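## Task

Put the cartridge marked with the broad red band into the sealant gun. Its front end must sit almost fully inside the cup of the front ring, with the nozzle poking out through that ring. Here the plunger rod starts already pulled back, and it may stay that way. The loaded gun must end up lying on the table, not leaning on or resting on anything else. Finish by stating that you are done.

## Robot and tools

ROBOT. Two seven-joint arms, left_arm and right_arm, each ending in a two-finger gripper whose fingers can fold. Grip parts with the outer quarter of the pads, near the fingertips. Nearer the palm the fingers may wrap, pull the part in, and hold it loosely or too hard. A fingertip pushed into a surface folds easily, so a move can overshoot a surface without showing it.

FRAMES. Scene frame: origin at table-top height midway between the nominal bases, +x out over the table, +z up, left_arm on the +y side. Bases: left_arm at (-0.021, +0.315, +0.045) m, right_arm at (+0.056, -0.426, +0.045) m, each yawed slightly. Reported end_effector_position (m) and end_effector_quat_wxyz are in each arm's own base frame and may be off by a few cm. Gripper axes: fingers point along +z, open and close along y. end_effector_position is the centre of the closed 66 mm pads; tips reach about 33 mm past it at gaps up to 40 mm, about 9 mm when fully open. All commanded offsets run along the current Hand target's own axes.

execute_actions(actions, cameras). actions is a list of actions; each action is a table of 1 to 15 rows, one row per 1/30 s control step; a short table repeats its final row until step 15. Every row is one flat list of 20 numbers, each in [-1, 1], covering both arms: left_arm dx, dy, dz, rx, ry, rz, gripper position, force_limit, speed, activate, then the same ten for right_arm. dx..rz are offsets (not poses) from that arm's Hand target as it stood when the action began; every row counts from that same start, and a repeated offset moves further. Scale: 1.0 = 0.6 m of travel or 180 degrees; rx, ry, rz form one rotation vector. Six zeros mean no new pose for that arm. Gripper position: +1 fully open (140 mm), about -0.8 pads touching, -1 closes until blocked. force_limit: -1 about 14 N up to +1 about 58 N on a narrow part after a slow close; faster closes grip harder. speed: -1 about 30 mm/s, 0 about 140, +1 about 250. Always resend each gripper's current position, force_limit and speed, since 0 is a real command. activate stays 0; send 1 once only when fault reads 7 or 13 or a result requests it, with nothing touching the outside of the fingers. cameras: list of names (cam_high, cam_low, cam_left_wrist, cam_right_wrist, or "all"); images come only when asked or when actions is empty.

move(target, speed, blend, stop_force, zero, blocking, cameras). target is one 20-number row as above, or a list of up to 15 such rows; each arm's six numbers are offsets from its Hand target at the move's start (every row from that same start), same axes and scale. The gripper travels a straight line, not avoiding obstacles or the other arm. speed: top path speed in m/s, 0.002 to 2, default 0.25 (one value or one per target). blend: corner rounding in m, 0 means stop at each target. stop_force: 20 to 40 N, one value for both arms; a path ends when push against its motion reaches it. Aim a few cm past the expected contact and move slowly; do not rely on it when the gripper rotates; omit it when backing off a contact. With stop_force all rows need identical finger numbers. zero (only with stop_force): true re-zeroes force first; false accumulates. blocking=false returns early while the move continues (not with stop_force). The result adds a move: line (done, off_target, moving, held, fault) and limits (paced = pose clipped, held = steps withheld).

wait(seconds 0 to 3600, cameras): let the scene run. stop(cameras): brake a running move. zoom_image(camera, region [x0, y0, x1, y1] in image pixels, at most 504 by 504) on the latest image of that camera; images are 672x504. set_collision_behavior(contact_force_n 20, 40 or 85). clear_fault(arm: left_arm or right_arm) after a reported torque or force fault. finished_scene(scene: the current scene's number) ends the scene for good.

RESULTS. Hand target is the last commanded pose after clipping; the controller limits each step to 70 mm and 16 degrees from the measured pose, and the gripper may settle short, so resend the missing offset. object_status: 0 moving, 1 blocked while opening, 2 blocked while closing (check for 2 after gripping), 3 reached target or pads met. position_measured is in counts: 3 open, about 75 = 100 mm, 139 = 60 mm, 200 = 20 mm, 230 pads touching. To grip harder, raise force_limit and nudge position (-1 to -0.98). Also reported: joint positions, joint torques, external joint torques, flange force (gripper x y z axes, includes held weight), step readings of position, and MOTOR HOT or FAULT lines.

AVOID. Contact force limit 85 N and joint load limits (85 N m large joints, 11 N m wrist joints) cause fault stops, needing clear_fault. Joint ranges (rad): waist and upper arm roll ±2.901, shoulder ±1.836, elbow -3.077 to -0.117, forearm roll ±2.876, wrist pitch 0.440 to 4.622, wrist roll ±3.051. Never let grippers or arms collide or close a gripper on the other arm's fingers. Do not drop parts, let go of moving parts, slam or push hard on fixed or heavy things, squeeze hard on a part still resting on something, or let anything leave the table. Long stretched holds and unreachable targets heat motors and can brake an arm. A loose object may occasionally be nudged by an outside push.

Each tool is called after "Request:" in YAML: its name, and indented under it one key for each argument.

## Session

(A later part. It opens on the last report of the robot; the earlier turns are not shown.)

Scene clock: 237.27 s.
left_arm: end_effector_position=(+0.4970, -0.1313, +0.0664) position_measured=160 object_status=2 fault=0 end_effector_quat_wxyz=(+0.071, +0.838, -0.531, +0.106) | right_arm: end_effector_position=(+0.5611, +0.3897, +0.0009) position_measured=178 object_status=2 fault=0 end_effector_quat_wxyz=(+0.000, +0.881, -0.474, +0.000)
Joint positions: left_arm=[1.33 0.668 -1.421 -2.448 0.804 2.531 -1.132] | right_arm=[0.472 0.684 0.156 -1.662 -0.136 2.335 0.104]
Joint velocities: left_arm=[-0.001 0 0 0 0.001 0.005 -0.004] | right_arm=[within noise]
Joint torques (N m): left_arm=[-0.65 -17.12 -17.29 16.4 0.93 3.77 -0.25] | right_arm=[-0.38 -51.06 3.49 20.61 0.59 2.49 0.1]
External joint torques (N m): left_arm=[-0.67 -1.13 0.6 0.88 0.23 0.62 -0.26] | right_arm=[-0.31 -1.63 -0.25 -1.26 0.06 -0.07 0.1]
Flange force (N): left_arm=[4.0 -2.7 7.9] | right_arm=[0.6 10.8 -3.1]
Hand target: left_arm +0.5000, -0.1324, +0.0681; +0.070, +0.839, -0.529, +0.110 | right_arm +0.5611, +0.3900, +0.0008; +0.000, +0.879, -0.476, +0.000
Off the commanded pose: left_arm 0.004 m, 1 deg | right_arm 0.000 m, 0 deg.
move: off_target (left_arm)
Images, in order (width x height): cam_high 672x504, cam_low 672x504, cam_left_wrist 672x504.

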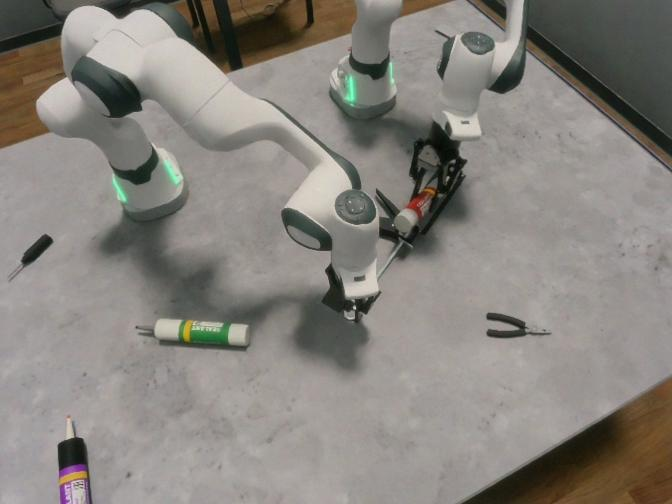

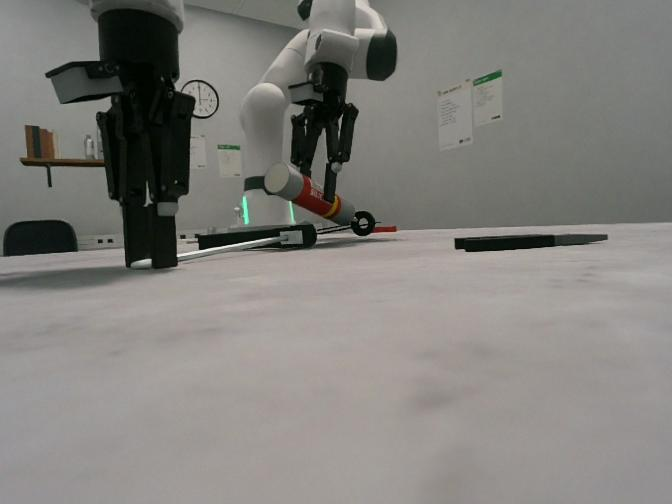

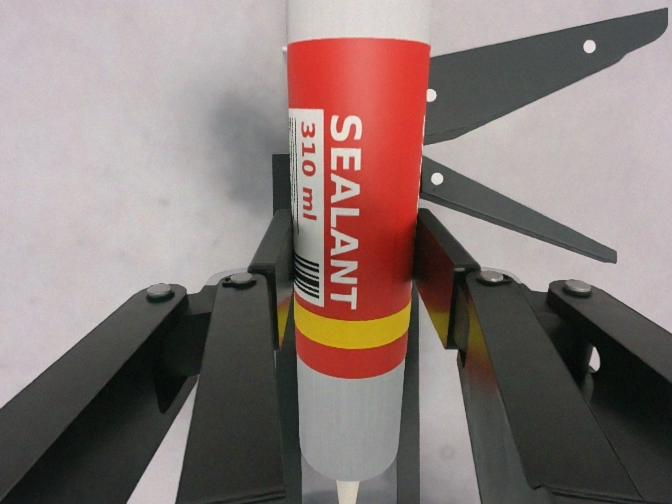

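Request:
move:
  target: [-0.075,0,0,0,0,0,-1,0,-1,0,0,0,0,0,0,0,-1,0,-1,0]
  speed: 0.04
  stop_force: 20
  cameras: ["cam_low","cam_high","cam_left_wrist"]

Request:
zoom_image:
  camera: "cam_low"
  region: [250, 170, 410, 260]

Request:
zoom_image:
  camera: "cam_left_wrist"
  region: [250, 404, 450, 504]

Request:
zoom_image:
  camera: "cam_high"
  region: [370, 130, 490, 250]

Scene clock: 245.90 s.
left_arm: end_effector_position=(+0.4794, -0.0914, +0.0545) position_measured=160 object_status=2 fault=0 end_effector_quat_wxyz=(+0.070, +0.841, -0.526, +0.106) | right_arm: end_effector_position=(+0.5611, +0.3897, +0.0009) position_measured=178 object_status=2 fault=0 end_effector_quat_wxyz=(+0.000, +0.881, -0.474, +0.000)
Joint positions: left_arm=[1.466 0.689 -1.44 -2.515 0.858 2.542 -1.097] | right_arm=[0.472 0.684 0.156 -1.662 -0.136 2.335 0.104]
Joint torques (N m): left_arm=[0.61 -14.49 -17.97 15.1 0.94 3.49 0.15] | right_arm=[-0.31 -51.03 3.44 20.66 0.59 2.49 0.13]
External joint torques (N m): left_arm=[0.56 0.29 -0.22 0.65 0.25 0.35 0.14] | right_arm=[-0.24 -1.45 -0.31 -1.33 0.05 -0.09 0.13]
Flange force (N): left_arm=[-1.4 -0.2 -2.0] | right_arm=[0.4 10.6 -2.8]
Hand target: left_arm +0.4812, -0.0931, +0.0565; +0.070, +0.839, -0.529, +0.110 | right_arm +0.5611, +0.3900, +0.0008; +0.000, +0.879, -0.476, +0.000
Off the commanded pose: left_arm 0.003 m, 1 deg | right_arm 0.000 m, 0 deg.
move: done
Images, in order (width x height): cam_high 672x504, cam_low 672x504, cam_left_wrist 672x504.

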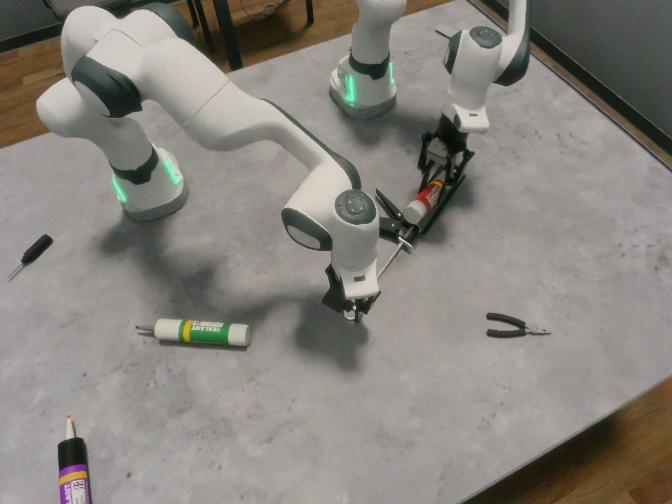

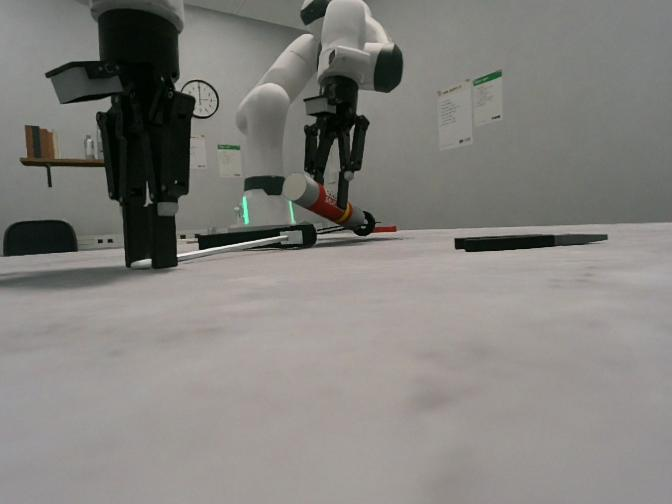

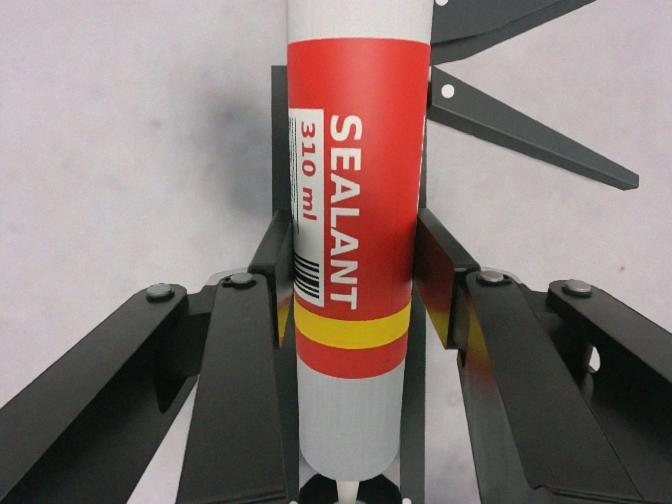

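Scaled by 3.150 from the camera's image (finer frame: 960x720).

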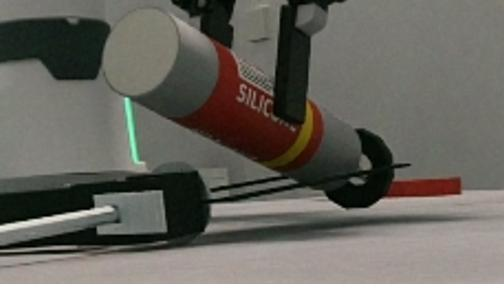

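Scaled by 2.520 from the camera's image (finer frame: 960x720).

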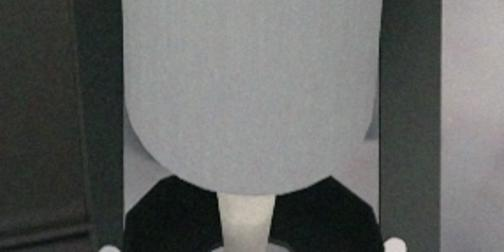

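Scaled by 4.200 from the camera's image (finer frame: 960x720).

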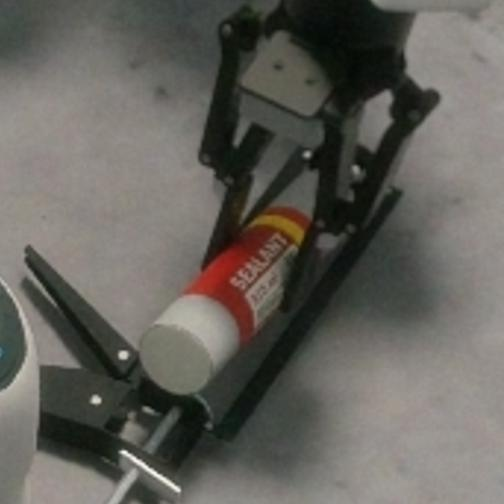

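Request:
move:
  target: [-0.06,0,0,0,0,0,-1,0,-1,0,0,0,0,0,0,0,-1,0,-1,0]
  speed: 0.03
  stop_force: 20
  cameras: ["cam_low","cam_high","cam_left_wrist"]

Request:
zoom_image:
  camera: "cam_low"
  region: [250, 170, 410, 260]

Request:
zoom_image:
  camera: "cam_left_wrist"
  region: [250, 404, 450, 504]

Request:
zoom_image:
  camera: "cam_high"
  region: [370, 130, 490, 250]

Scene clock: 257.63 s.
left_arm: end_effector_position=(+0.4647, -0.0604, +0.0454) position_measured=160 object_status=2 fault=0 end_effector_quat_wxyz=(+0.071, +0.841, -0.526, +0.107) | right_arm: end_effector_position=(+0.5611, +0.3897, +0.0009) position_measured=178 object_status=2 fault=0 end_effector_quat_wxyz=(+0.000, +0.881, -0.474, +0.000)
Joint positions: left_arm=[1.572 0.714 -1.448 -2.56 0.901 2.542 -1.055] | right_arm=[0.472 0.684 0.156 -1.662 -0.136 2.335 0.104]
Joint torques (N m): left_arm=[0.67 -13.92 -18.05 14.09 0.94 3.3 0.14] | right_arm=[-0.28 -50.93 3.5 20.68 0.58 2.5 0.05]
External joint torques (N m): left_arm=[0.84 0.34 -0.02 0.58 0.23 0.14 0.13] | right_arm=[-0.19 -1.49 -0.22 -1.19 0.05 -0.06 0.05]
Flange force (N): left_arm=[-2.2 0.1 -2.9] | right_arm=[0.5 10.0 -2.8]
Hand target: left_arm +0.4663, -0.0618, +0.0472; +0.070, +0.839, -0.529, +0.110 | right_arm +0.5611, +0.3900, +0.0008; +0.000, +0.879, -0.476, +0.000
Off the commanded pose: left_arm 0.003 m, 1 deg | right_arm 0.000 m, 0 deg.
move: done
Images, in order (width x height): cam_high 672x504, cam_low 672x504, cam_left_wrist 672x504.

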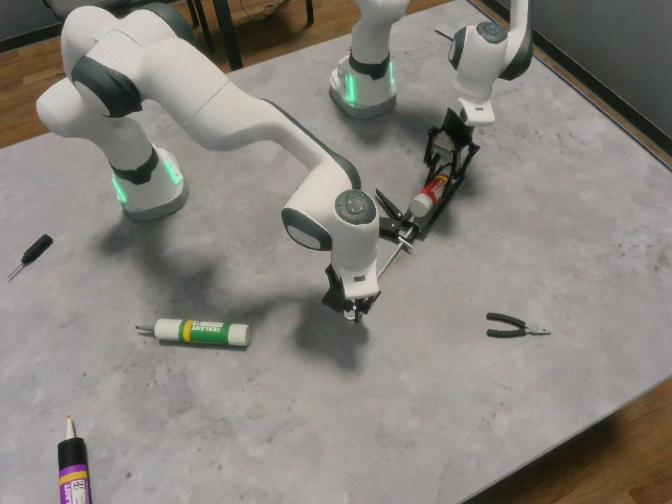

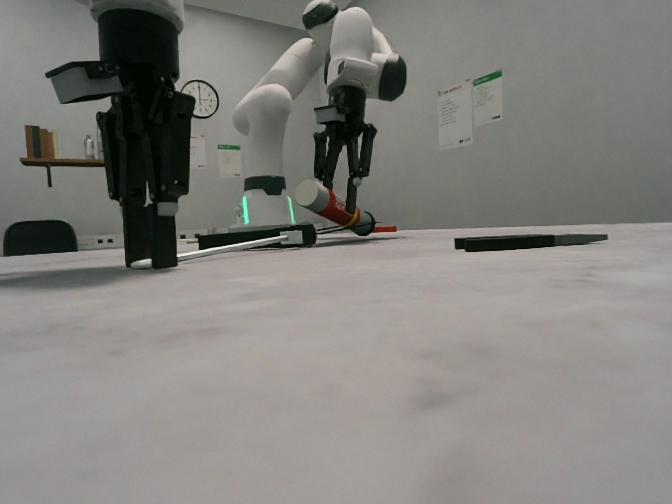

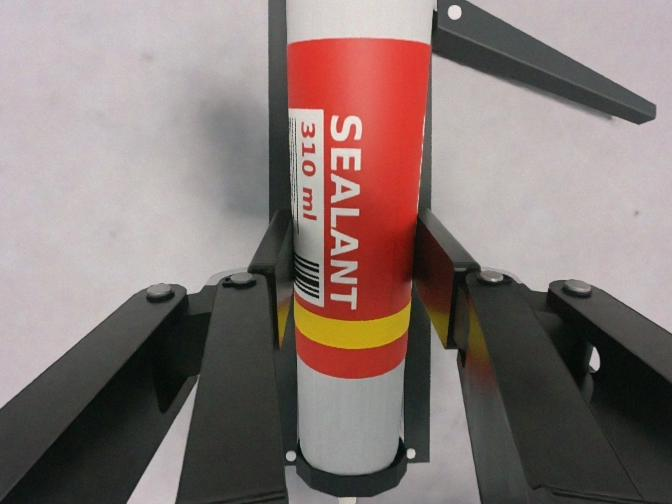

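Scaled by 3.150 from the camera's image (finer frame: 960x720).

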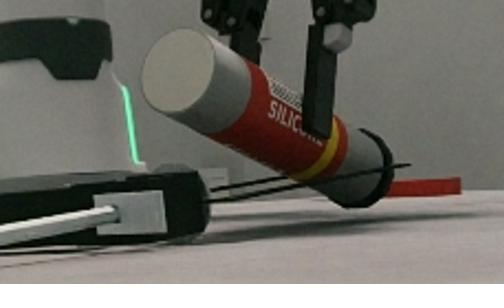

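Scaled by 2.520 from the camera's image (finer frame: 960x720).

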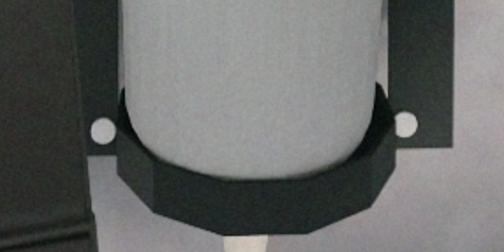

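Scaled by 4.200 from the camera's image (finer frame: 960x720).

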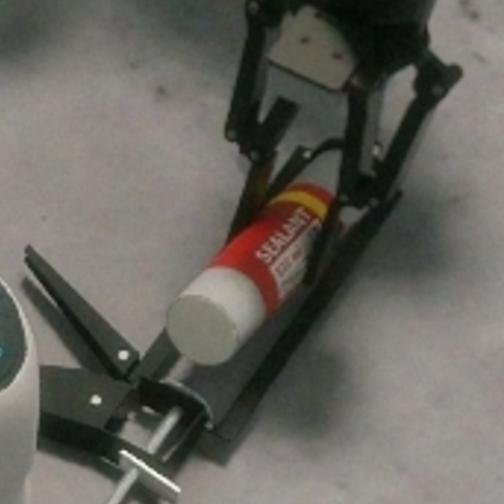

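Request:
move:
  target: [-0.0322,0,-0.0086,0,0,0,-1,0,-1,0,0,0,0,0,0,0,-1,0,-1,0]
  speed: 0.015
  stop_force: 20
  cameras: ["cam_low","cam_left_wrist"]

Request:
zoom_image:
  camera: "cam_low"
  region: [250, 170, 410, 260]

Request:
zoom_image:
  camera: "cam_left_wrist"
  region: [250, 404, 450, 504]

Scene clock: 268.50 s.
left_arm: end_effector_position=(+0.4577, -0.0486, +0.0476) position_measured=160 object_status=2 fault=0 end_effector_quat_wxyz=(+0.073, +0.839, -0.528, +0.112) | right_arm: end_effector_position=(+0.5561, +0.3969, +0.0011) position_measured=178 object_status=2 fault=0 end_effector_quat_wxyz=(-0.001, +0.881, -0.472, -0.003)
Joint positions: left_arm=[1.643 0.727 -1.474 -2.586 0.904 2.541 -1.016] | right_arm=[0.48 0.684 0.159 -1.662 -0.131 2.335 0.107]
Joint torques (N m): left_arm=[3.23 -15.59 -16.42 14.92 1.19 2.06 0.24] | right_arm=[-4.19 -51.68 -0.08 21.42 -0.18 2.43 -0.09]
External joint torques (N m): left_arm=[3.25 -2.15 1.5 1.67 0.48 -1.09 0.23] | right_arm=[-4.21 -2.3 -3.94 -0.44 -0.71 -0.13 -0.09]
Flange force (N): left_arm=[-7.1 0.4 -6.6] | right_arm=[6.5 9.3 -3.8]
Hand target: left_arm +0.4577, -0.0437, +0.0472; +0.070, +0.839, -0.529, +0.110 | right_arm +0.5611, +0.3900, +0.0008; +0.000, +0.879, -0.476, +0.000
Off the commanded pose: left_arm 0.005 m, 0 deg | right_arm 0.009 m, 1 deg.
move: off_target (left_arm)

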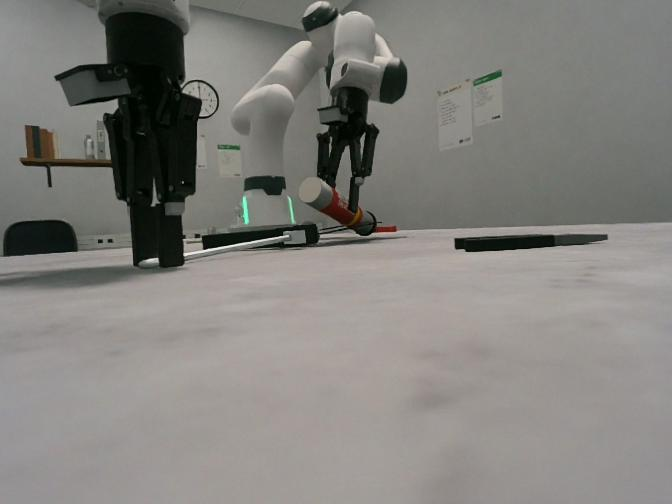

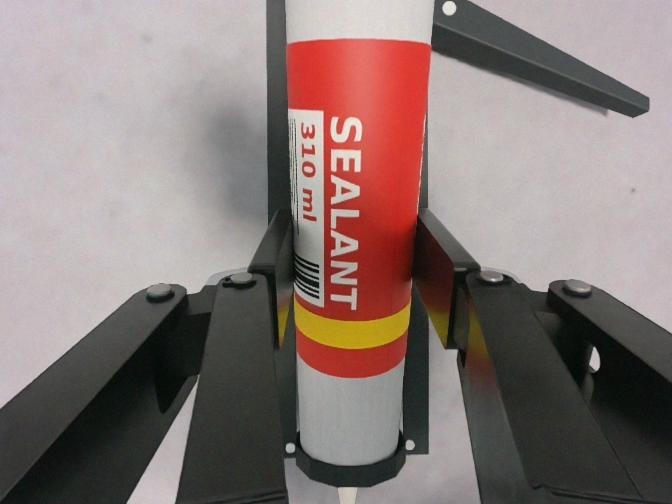

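Scaled by 3.150 from the camera's image (finer frame: 960x720).

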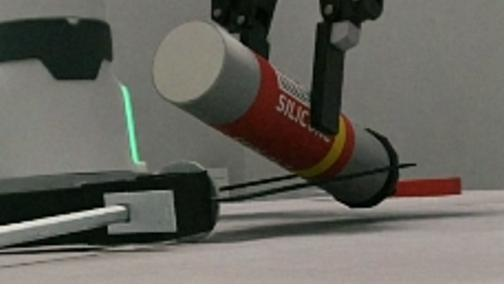

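Scaled by 2.520 from the camera's image (finer frame: 960x720).

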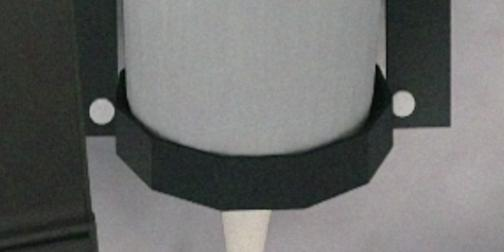

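Request:
move:
  target: [-0.007,0,0.0138,0,-0.0278,0,-1,0,-1,0,0,0,0,0,0,0,-1,0,-1,0]
  speed: 0.03
  cameras: ["cam_low","cam_high","cam_left_wrist"]

Request:
zoom_image:
  camera: "cam_low"
  region: [250, 170, 410, 260]

Request:
zoom_image:
  camera: "cam_high"
  region: [370, 130, 490, 250]

Scene clock: 285.93 s.
left_arm: end_effector_position=(+0.4577, -0.0500, +0.0400) position_measured=160 object_status=2 fault=0 end_effector_quat_wxyz=(+0.050, +0.838, -0.537, +0.080) | right_arm: end_effector_position=(+0.5552, +0.3985, +0.0012) position_measured=178 object_status=2 fault=0 end_effector_quat_wxyz=(-0.002, +0.881, -0.472, -0.003)
Joint positions: left_arm=[1.554 0.648 -1.449 -2.561 0.878 2.525 -1.039] | right_arm=[0.481 0.684 0.161 -1.662 -0.131 2.335 0.11]
Joint velocities: left_arm=[0.001 -0.001 0 0 -0.004 0 -0.003] | right_arm=[within noise]
Joint torques (N m): left_arm=[2.5 -16.88 -13.38 16.3 0.82 1.38 -0.16] | right_arm=[-4.92 -51.58 -0.77 21.21 -0.45 2.32 -0.19]
External joint torques (N m): left_arm=[2.48 -3.47 3.06 1.85 0.18 -1.66 -0.17] | right_arm=[-4.79 -2.16 -4.54 -0.69 -0.98 -0.24 -0.19]
Flange force (N): left_arm=[-2.9 -4.9 3.0] | right_arm=[7.6 10.0 -3.7]
Hand target: left_arm +0.4568, -0.0420, +0.0381; +0.047, +0.843, -0.532, +0.073 | right_arm +0.5611, +0.3900, +0.0008; +0.000, +0.879, -0.476, +0.000
Off the commanded pose: left_arm 0.008 m, 1 deg | right_arm 0.010 m, 1 deg.
move: off_target (left_arm)
Images, in order (width x height): cam_high 672x504, cam_low 672x504, cam_left_wrist 672x504.

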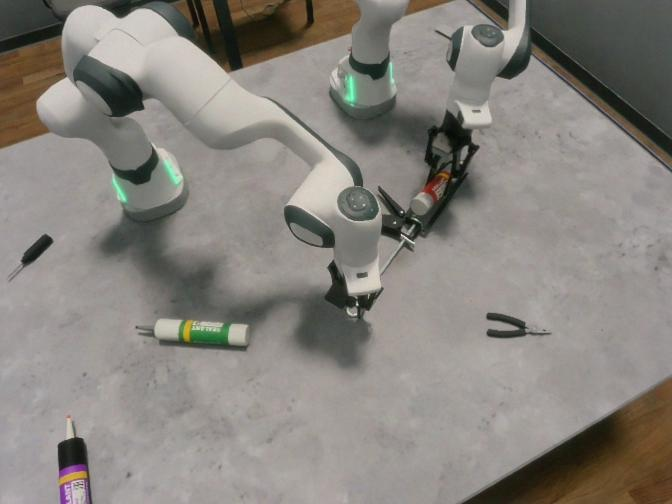

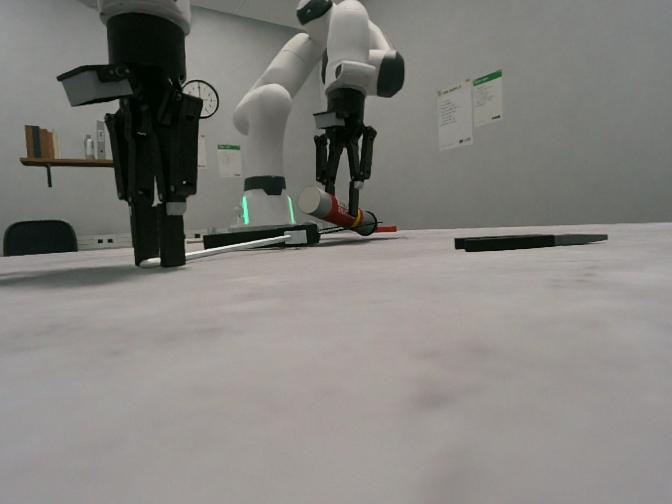

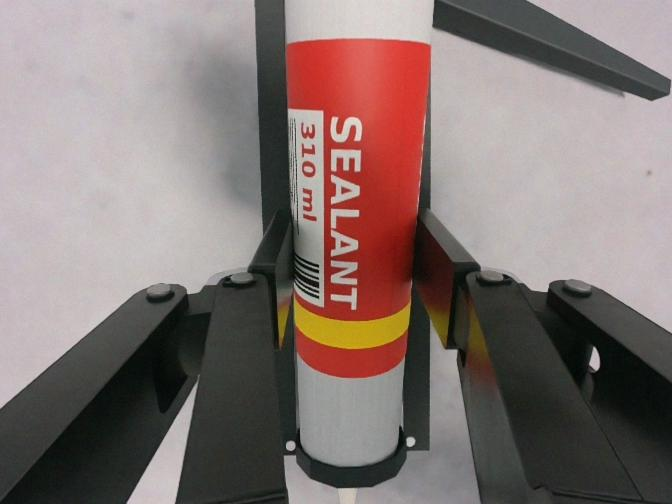

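Scaled by 3.150 from the camera's image (finer frame: 960x720).

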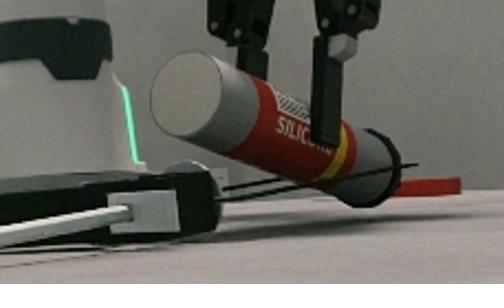

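Scaled by 4.200 from the camera's image (finer frame: 960x720).

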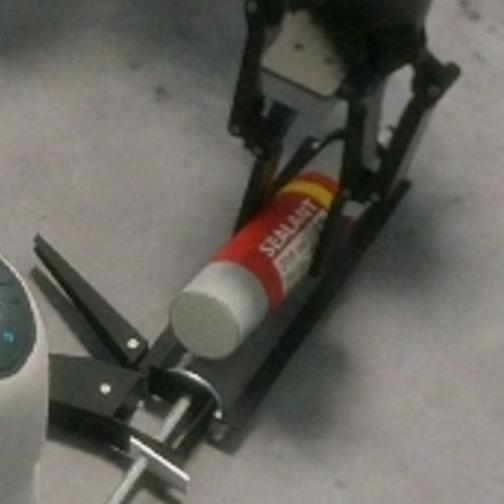

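Request:
move:
  target: [-0.0005,0,0.0155,0,-0.0278,0,-1,0,-1,0,0,0,0,0,0,0,-1,0,-1,0]
  speed: 0.03
  cameras: ["cam_low","cam_high","cam_left_wrist"]

Request:
zoom_image:
  camera: "cam_low"
  region: [250, 170, 410, 260]

Request:
zoom_image:
  camera: "cam_high"
  region: [370, 130, 490, 250]

Scene clock: 293.20 s.
left_arm: end_effector_position=(+0.4590, -0.0524, +0.0308) position_measured=160 object_status=2 fault=0 end_effector_quat_wxyz=(+0.027, +0.841, -0.539, +0.044) | right_arm: end_effector_position=(+0.5552, +0.3987, +0.0013) position_measured=178 object_status=2 fault=0 end_effector_quat_wxyz=(-0.002, +0.881, -0.472, -0.003)
Joint positions: left_arm=[1.424 0.568 -1.389 -2.524 0.842 2.503 -1.073] | right_arm=[0.481 0.684 0.161 -1.662 -0.131 2.335 0.11]
Joint torques (N m): left_arm=[2.48 -18.26 -10.91 16.81 0.78 0.94 -0.24] | right_arm=[-4.91 -51.59 -0.67 21.05 -0.45 2.31 -0.2]
External joint torques (N m): left_arm=[2.48 -3.91 3.91 1.33 0.2 -1.95 -0.25] | right_arm=[-4.84 -2.45 -4.48 -0.7 -0.98 -0.23 -0.2]
Flange force (N): left_arm=[-2.1 -5.5 5.7] | right_arm=[7.7 10.9 -4.2]
Hand target: left_arm +0.4574, -0.0432, +0.0289; +0.024, +0.845, -0.533, +0.036 | right_arm +0.5611, +0.3900, +0.0008; +0.000, +0.879, -0.476, +0.000
Off the commanded pose: left_arm 0.010 m, 1 deg | right_arm 0.011 m, 1 deg.
move: off_target (left_arm)
Images, in order (width x height): cam_high 672x504, cam_low 672x504, cam_left_wrist 672x504.

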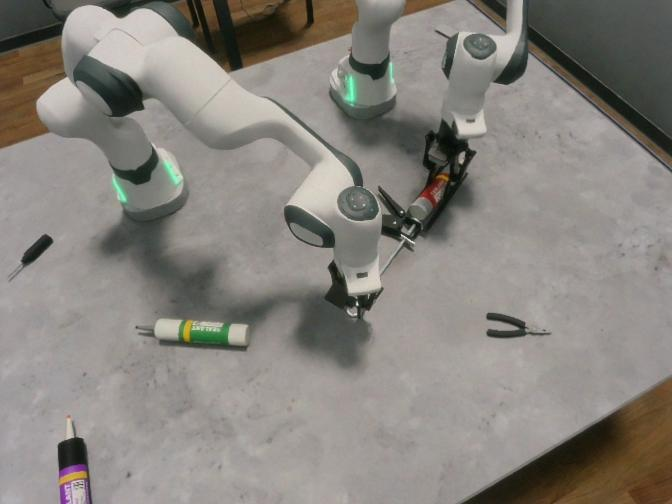

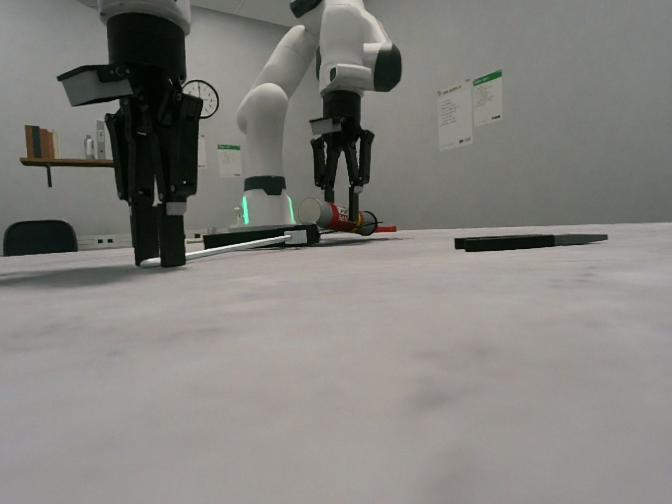

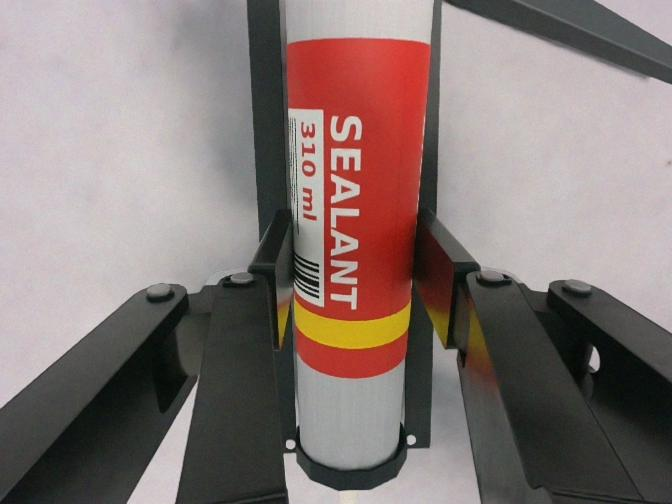

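Scaled by 3.150 from the camera's image (finer frame: 960x720).

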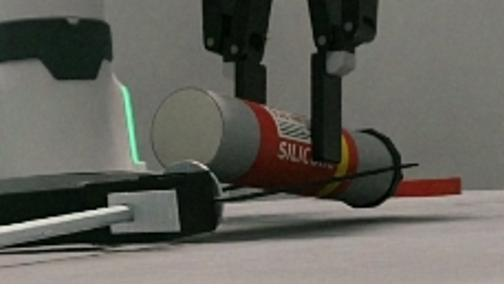

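Scaled by 4.200 from the camera's image (finer frame: 960x720).

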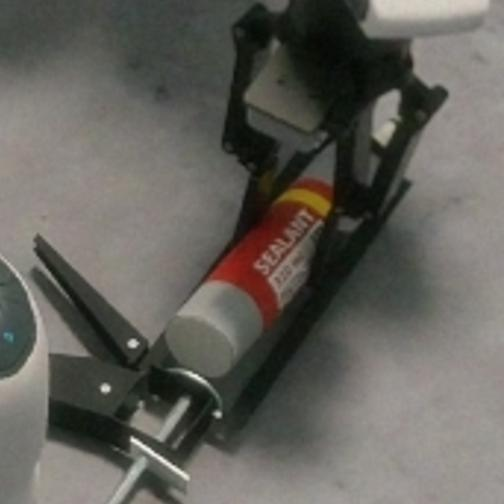

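Request:
move:
  target:
    - [-0.0005,0,0.0085,0,-0.0167,0,-1,0,-1,0,0,0,0,0,0,0,-1,0,-1,0]
    - [0.001,0,0.0167,0,-0.0328,0,-1,0,-1,0,0,0,0,0,0,0,-1,0,-1,0]
  blend: [0.003,0]
  speed: 0.02
  cameras: ["cam_low","cam_high","cam_left_wrist"]

Request:
zoom_image:
  camera: "cam_low"
  region: [250, 170, 410, 260]

Request:
zoom_image:
  camera: "cam_high"
  region: [370, 130, 490, 250]

Request:
zoom_image:
  camera: "cam_left_wrist"
  region: [250, 404, 450, 504]

Scene clock: 302.73 s.
left_arm: end_effector_position=(+0.4602, -0.0549, +0.0215) position_measured=160 object_status=2 fault=0 end_effector_quat_wxyz=(-0.001, +0.841, -0.540, +0.001) | right_arm: end_effector_position=(+0.5553, +0.3989, +0.0025) position_measured=178 object_status=2 fault=0 end_effector_quat_wxyz=(-0.002, +0.881, -0.472, -0.003)
Joint positions: left_arm=[1.241 0.493 -1.285 -2.472 0.802 2.457 -1.111] | right_arm=[0.481 0.682 0.161 -1.662 -0.131 2.334 0.11]
Joint torques (N m): left_arm=[2.93 -19.03 -6.44 17.09 1.17 0.97 -0.08] | right_arm=[-4.98 -50.16 -0.82 21.08 -0.5 2.99 -0.22]
External joint torques (N m): left_arm=[2.9 -2.41 6.53 0.67 0.64 -1.68 -0.08] | right_arm=[-5.02 -0.88 -4.73 -0.8 -1.04 0.43 -0.22]
Flange force (N): left_arm=[0.3 -11.5 17.9] | right_arm=[7.9 8.5 -0.4]
Hand target: left_arm +0.4580, -0.0445, +0.0189; -0.004, +0.846, -0.534, -0.007 | right_arm +0.5611, +0.3900, +0.0008; +0.000, +0.879, -0.476, +0.000
Off the commanded pose: left_arm 0.011 m, 1 deg | right_arm 0.011 m, 1 deg.
move: off_target (left_arm)
Images, in order (width x height): cam_high 672x504, cam_low 672x504, cam_left_wrist 672x504.

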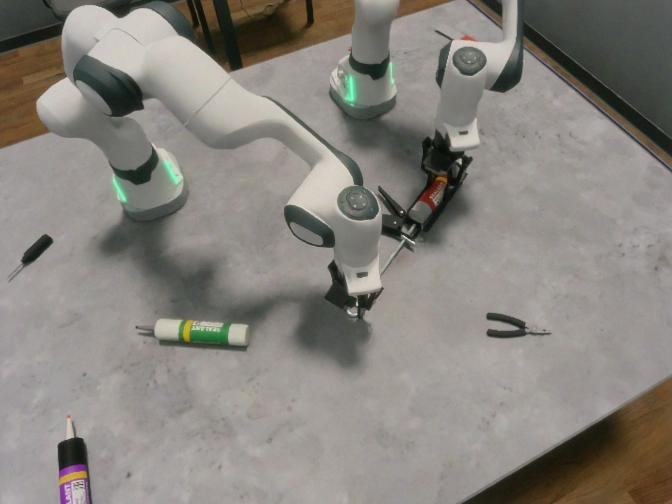

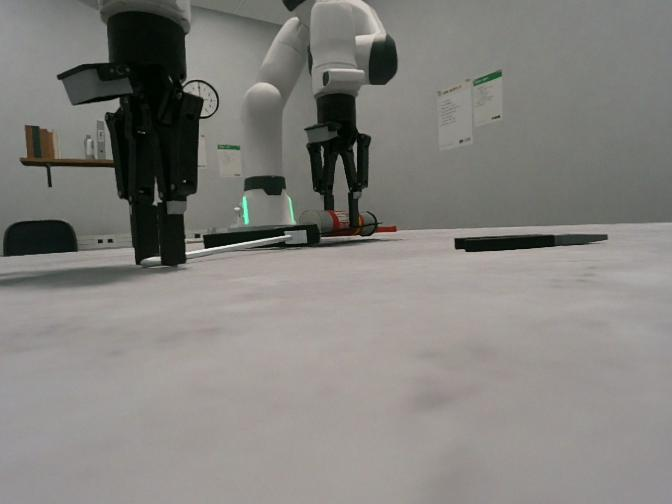

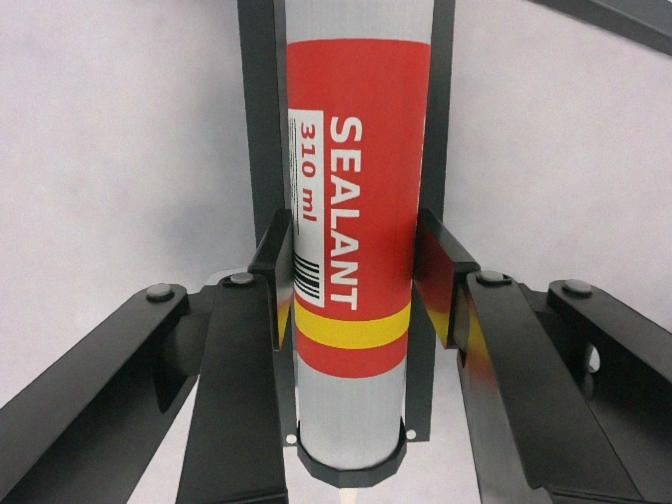

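Scaled by 3.150 from the camera's image (finer frame: 960x720).

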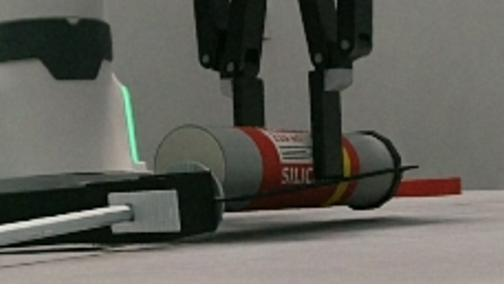

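Scaled by 4.200 from the camera's image (finer frame: 960x720).

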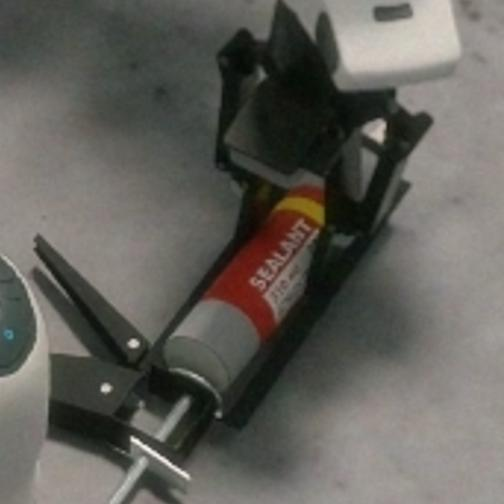

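Scaled by 2.520 from the camera's image (finer frame: 960x720).

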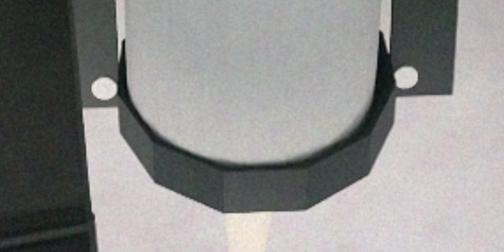

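Request:
zoom_image:
  camera: "cam_low"
  region: [280, 195, 390, 255]

Request:
zoom_image:
  camera: "cam_high"
  region: [400, 200, 440, 240]

Scaled by 4.582 from the camera's image (finer frame: 960x720).

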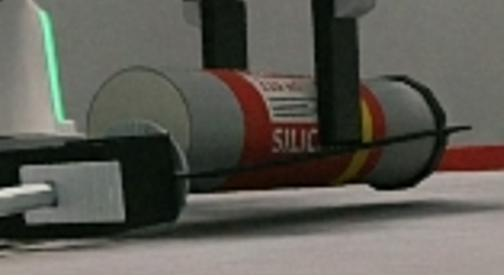

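Scaled by 12.600 from the camera's image (finer frame: 960x720).

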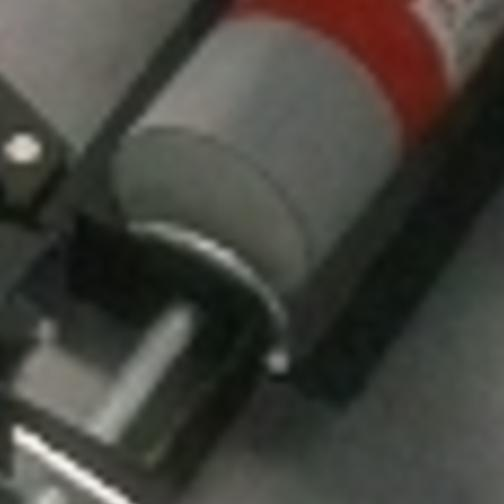

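Request:
move:
  target: [0,0,0.006,0,-0.0194,0,-1,0,-1,0,0,0,0,0,0,0,-1,0,-1,0]
  speed: 0.02
  cameras: ["cam_low","cam_high","cam_left_wrist"]

Request:
zoom_image:
  camera: "cam_low"
  region: [280, 195, 390, 255]

Request:
zoom_image:
  camera: "cam_high"
  region: [400, 200, 440, 240]

Request:
zoom_image:
  camera: "cam_left_wrist"
  region: [250, 404, 450, 504]

Scene clock: 334.03 s.
left_arm: end_effector_position=(+0.4614, -0.0570, +0.0197) position_measured=160 object_status=2 fault=0 end_effector_quat_wxyz=(-0.018, +0.841, -0.540, -0.024) | right_arm: end_effector_position=(+0.5554, +0.3990, +0.0051) position_measured=178 object_status=2 fault=0 end_effector_quat_wxyz=(-0.002, +0.881, -0.472, -0.003)
Joint positions: left_arm=[1.134 0.465 -1.227 -2.436 0.785 2.411 -1.136] | right_arm=[0.481 0.678 0.162 -1.662 -0.131 2.33 0.11]
Joint torques (N m): left_arm=[3.05 -18.97 -2.83 15.56 2.22 1.03 -0.18] | right_arm=[-5.11 -47.67 -1.05 20.59 -0.52 3.68 -0.16]
External joint torques (N m): left_arm=[3.1 -0.69 9.49 -1.35 1.7 -1.48 -0.18] | right_arm=[-5.19 1.71 -4.98 -1.4 -1.06 1.11 -0.16]
Flange force (N): left_arm=[4.6 -15.7 35.1] | right_arm=[8.0 5.8 5.2]
Hand target: left_arm +0.4580, -0.0445, +0.0153; -0.020, +0.845, -0.533, -0.033 | right_arm +0.5611, +0.3900, +0.0008; +0.000, +0.879, -0.476, +0.000
Off the commanded pose: left_arm 0.014 m, 1 deg | right_arm 0.011 m, 1 deg.
move: off_target (left_arm)
Images, in order (width x height): cam_high 672x504, cam_low 672x504, cam_left_wrist 672x504.

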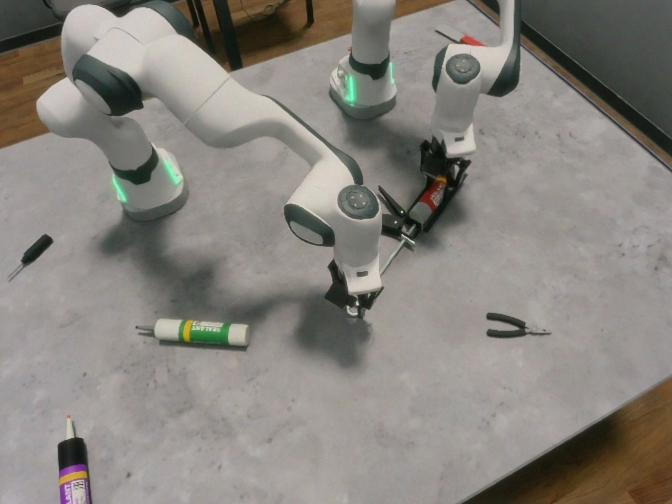

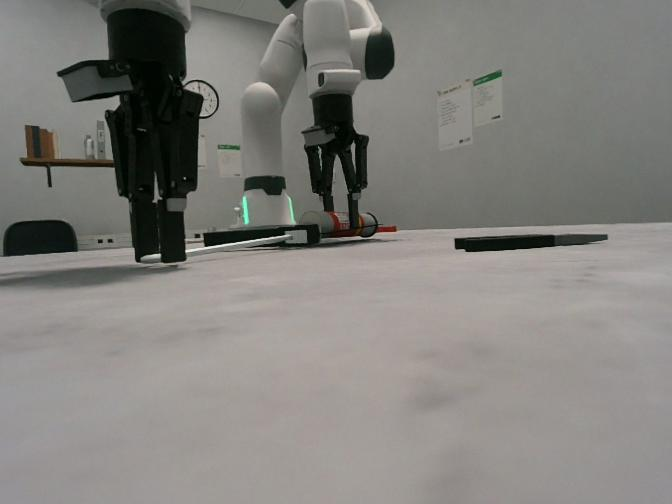

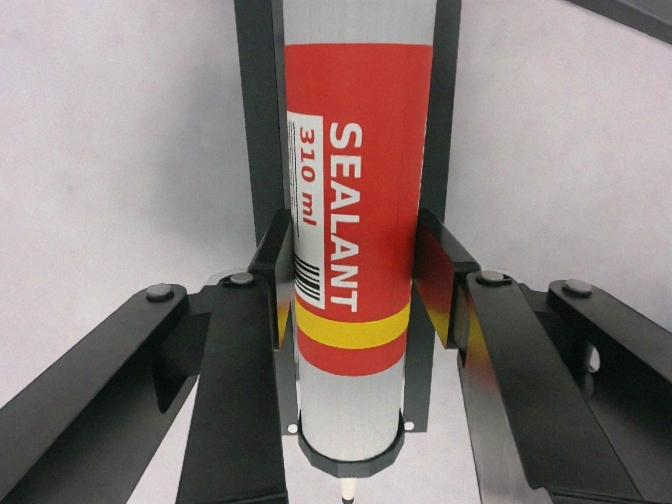

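Scaled by 4.582 from the camera's image (finer frame: 960x720).

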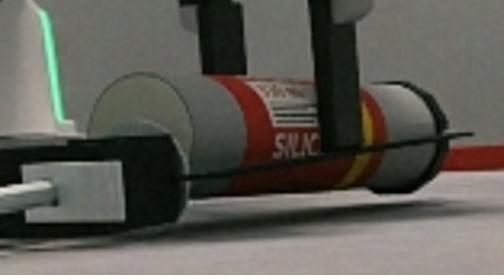

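Scaled by 12.600 from the camera's image (finer frame: 960x720).

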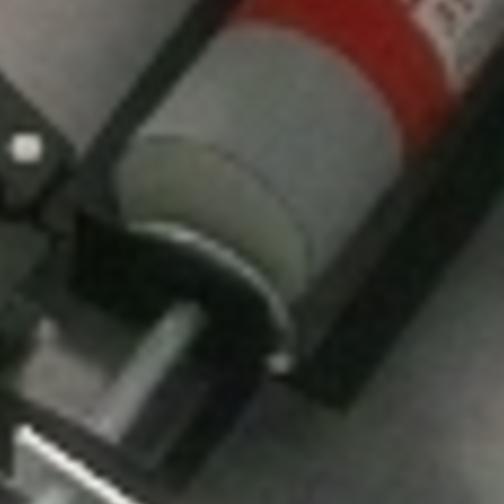

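Scaled by 2.520 from the camera's image (finer frame: 960x720).

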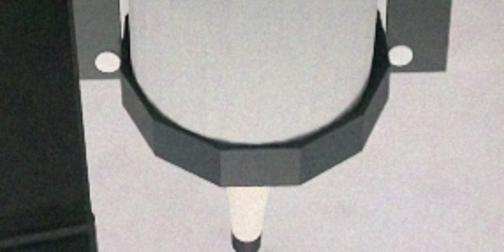

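Request:
move:
  target: [0,0,-0.0083,0,0,0,-1,0,-1,0,0,0,0,0,0,0,-1,0,-1,0]
  speed: 0.05
  cameras: ["all"]

Scene clock: 353.90 s.
left_arm: end_effector_position=(+0.4615, -0.0560, +0.0215) position_measured=160 object_status=2 fault=0 end_effector_quat_wxyz=(-0.016, +0.843, -0.537, -0.023) | right_arm: end_effector_position=(+0.5550, +0.3989, +0.0019) position_measured=178 object_status=2 fault=0 end_effector_quat_wxyz=(-0.002, +0.881, -0.472, -0.003)
Joint positions: left_arm=[1.145 0.461 -1.235 -2.437 0.773 2.411 -1.131] | right_arm=[0.481 0.683 0.161 -1.662 -0.131 2.334 0.11]
Joint velocities: left_arm=[0 -0.001 0 0 -0.004 0 0.002] | right_arm=[within noise]
Joint torques (N m): left_arm=[4.32 -22.09 -7.81 16.61 0.93 0.15 0.07] | right_arm=[-4.6 -50.9 -0.33 21.35 -0.52 2.46 -0.27]
External joint torques (N m): left_arm=[4.25 -4.12 4.3 -0.4 0.42 -2.36 0.07] | right_arm=[-4.64 -1.49 -4.26 -0.56 -1.06 -0.11 -0.27]
Flange force (N): left_arm=[-13.0 2.6 -5.2] | right_arm=[7.4 7.7 -2.4]
Hand target: left_arm +0.4581, -0.0448, +0.0203; -0.020, +0.845, -0.533, -0.033 | right_arm +0.5611, +0.3900, +0.0008; +0.000, +0.879, -0.476, +0.000
Off the commanded pose: left_arm 0.012 m, 1 deg | right_arm 0.011 m, 1 deg.
move: off_target (left_arm)

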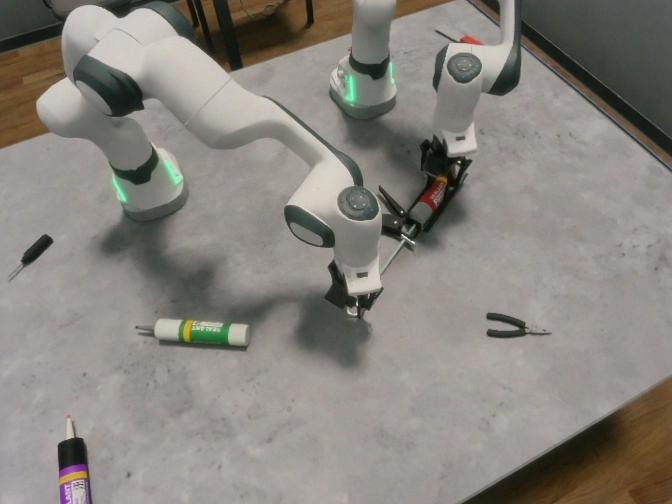

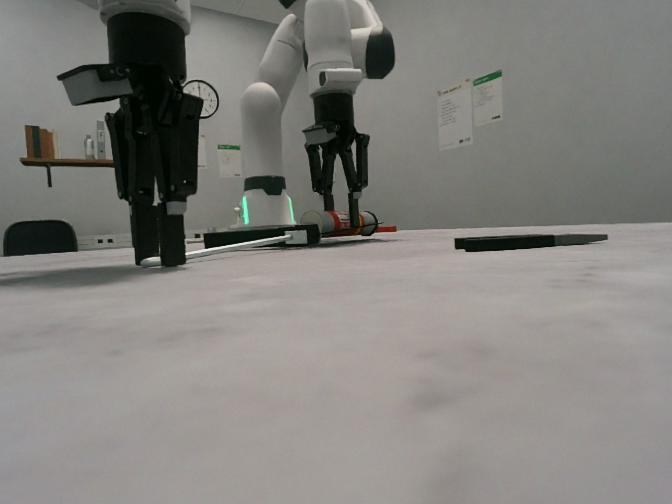

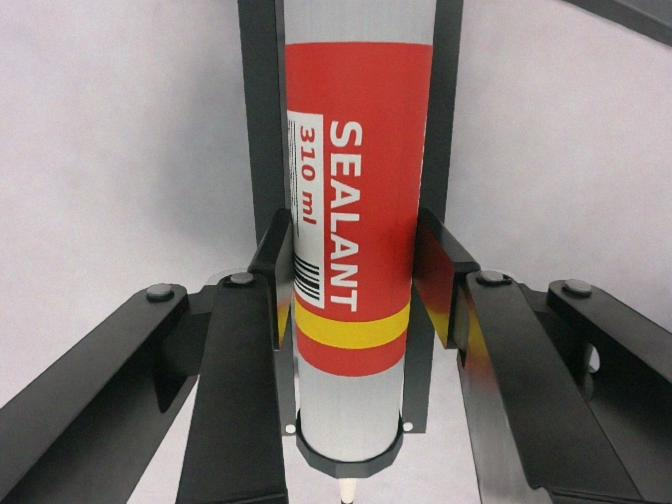

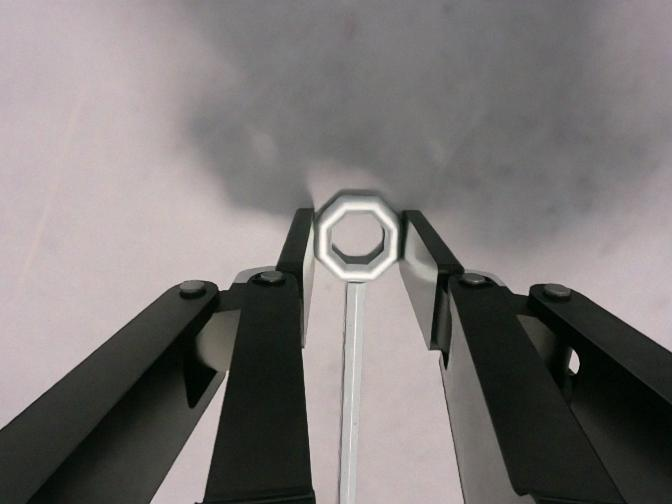

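Request:
zoom_image:
  camera: "cam_low"
  region: [280, 195, 400, 260]

Request:
zoom_image:
  camera: "cam_high"
  region: [390, 130, 490, 250]

Request:
zoom_image:
  camera: "cam_left_wrist"
  region: [250, 360, 450, 504]

Scaled by 4.200 from the camera's image (finer frame: 960x720).

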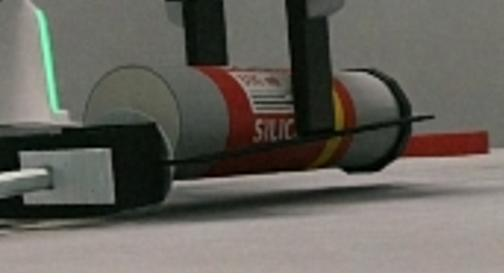

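Scaled by 4.200 from the camera's image (finer frame: 960x720).

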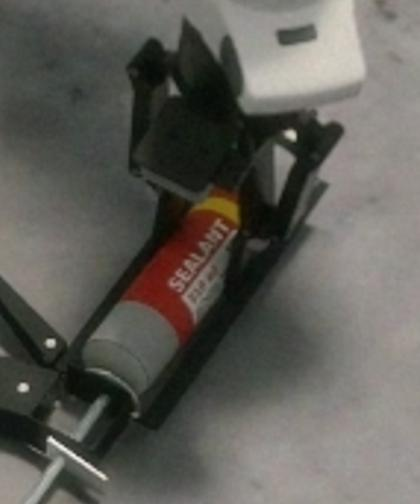

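Scaled by 2.520 from the camera's image (finer frame: 960x720).

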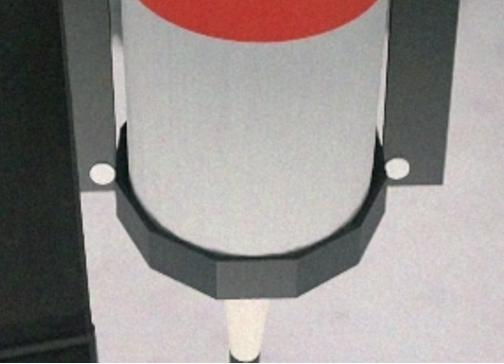

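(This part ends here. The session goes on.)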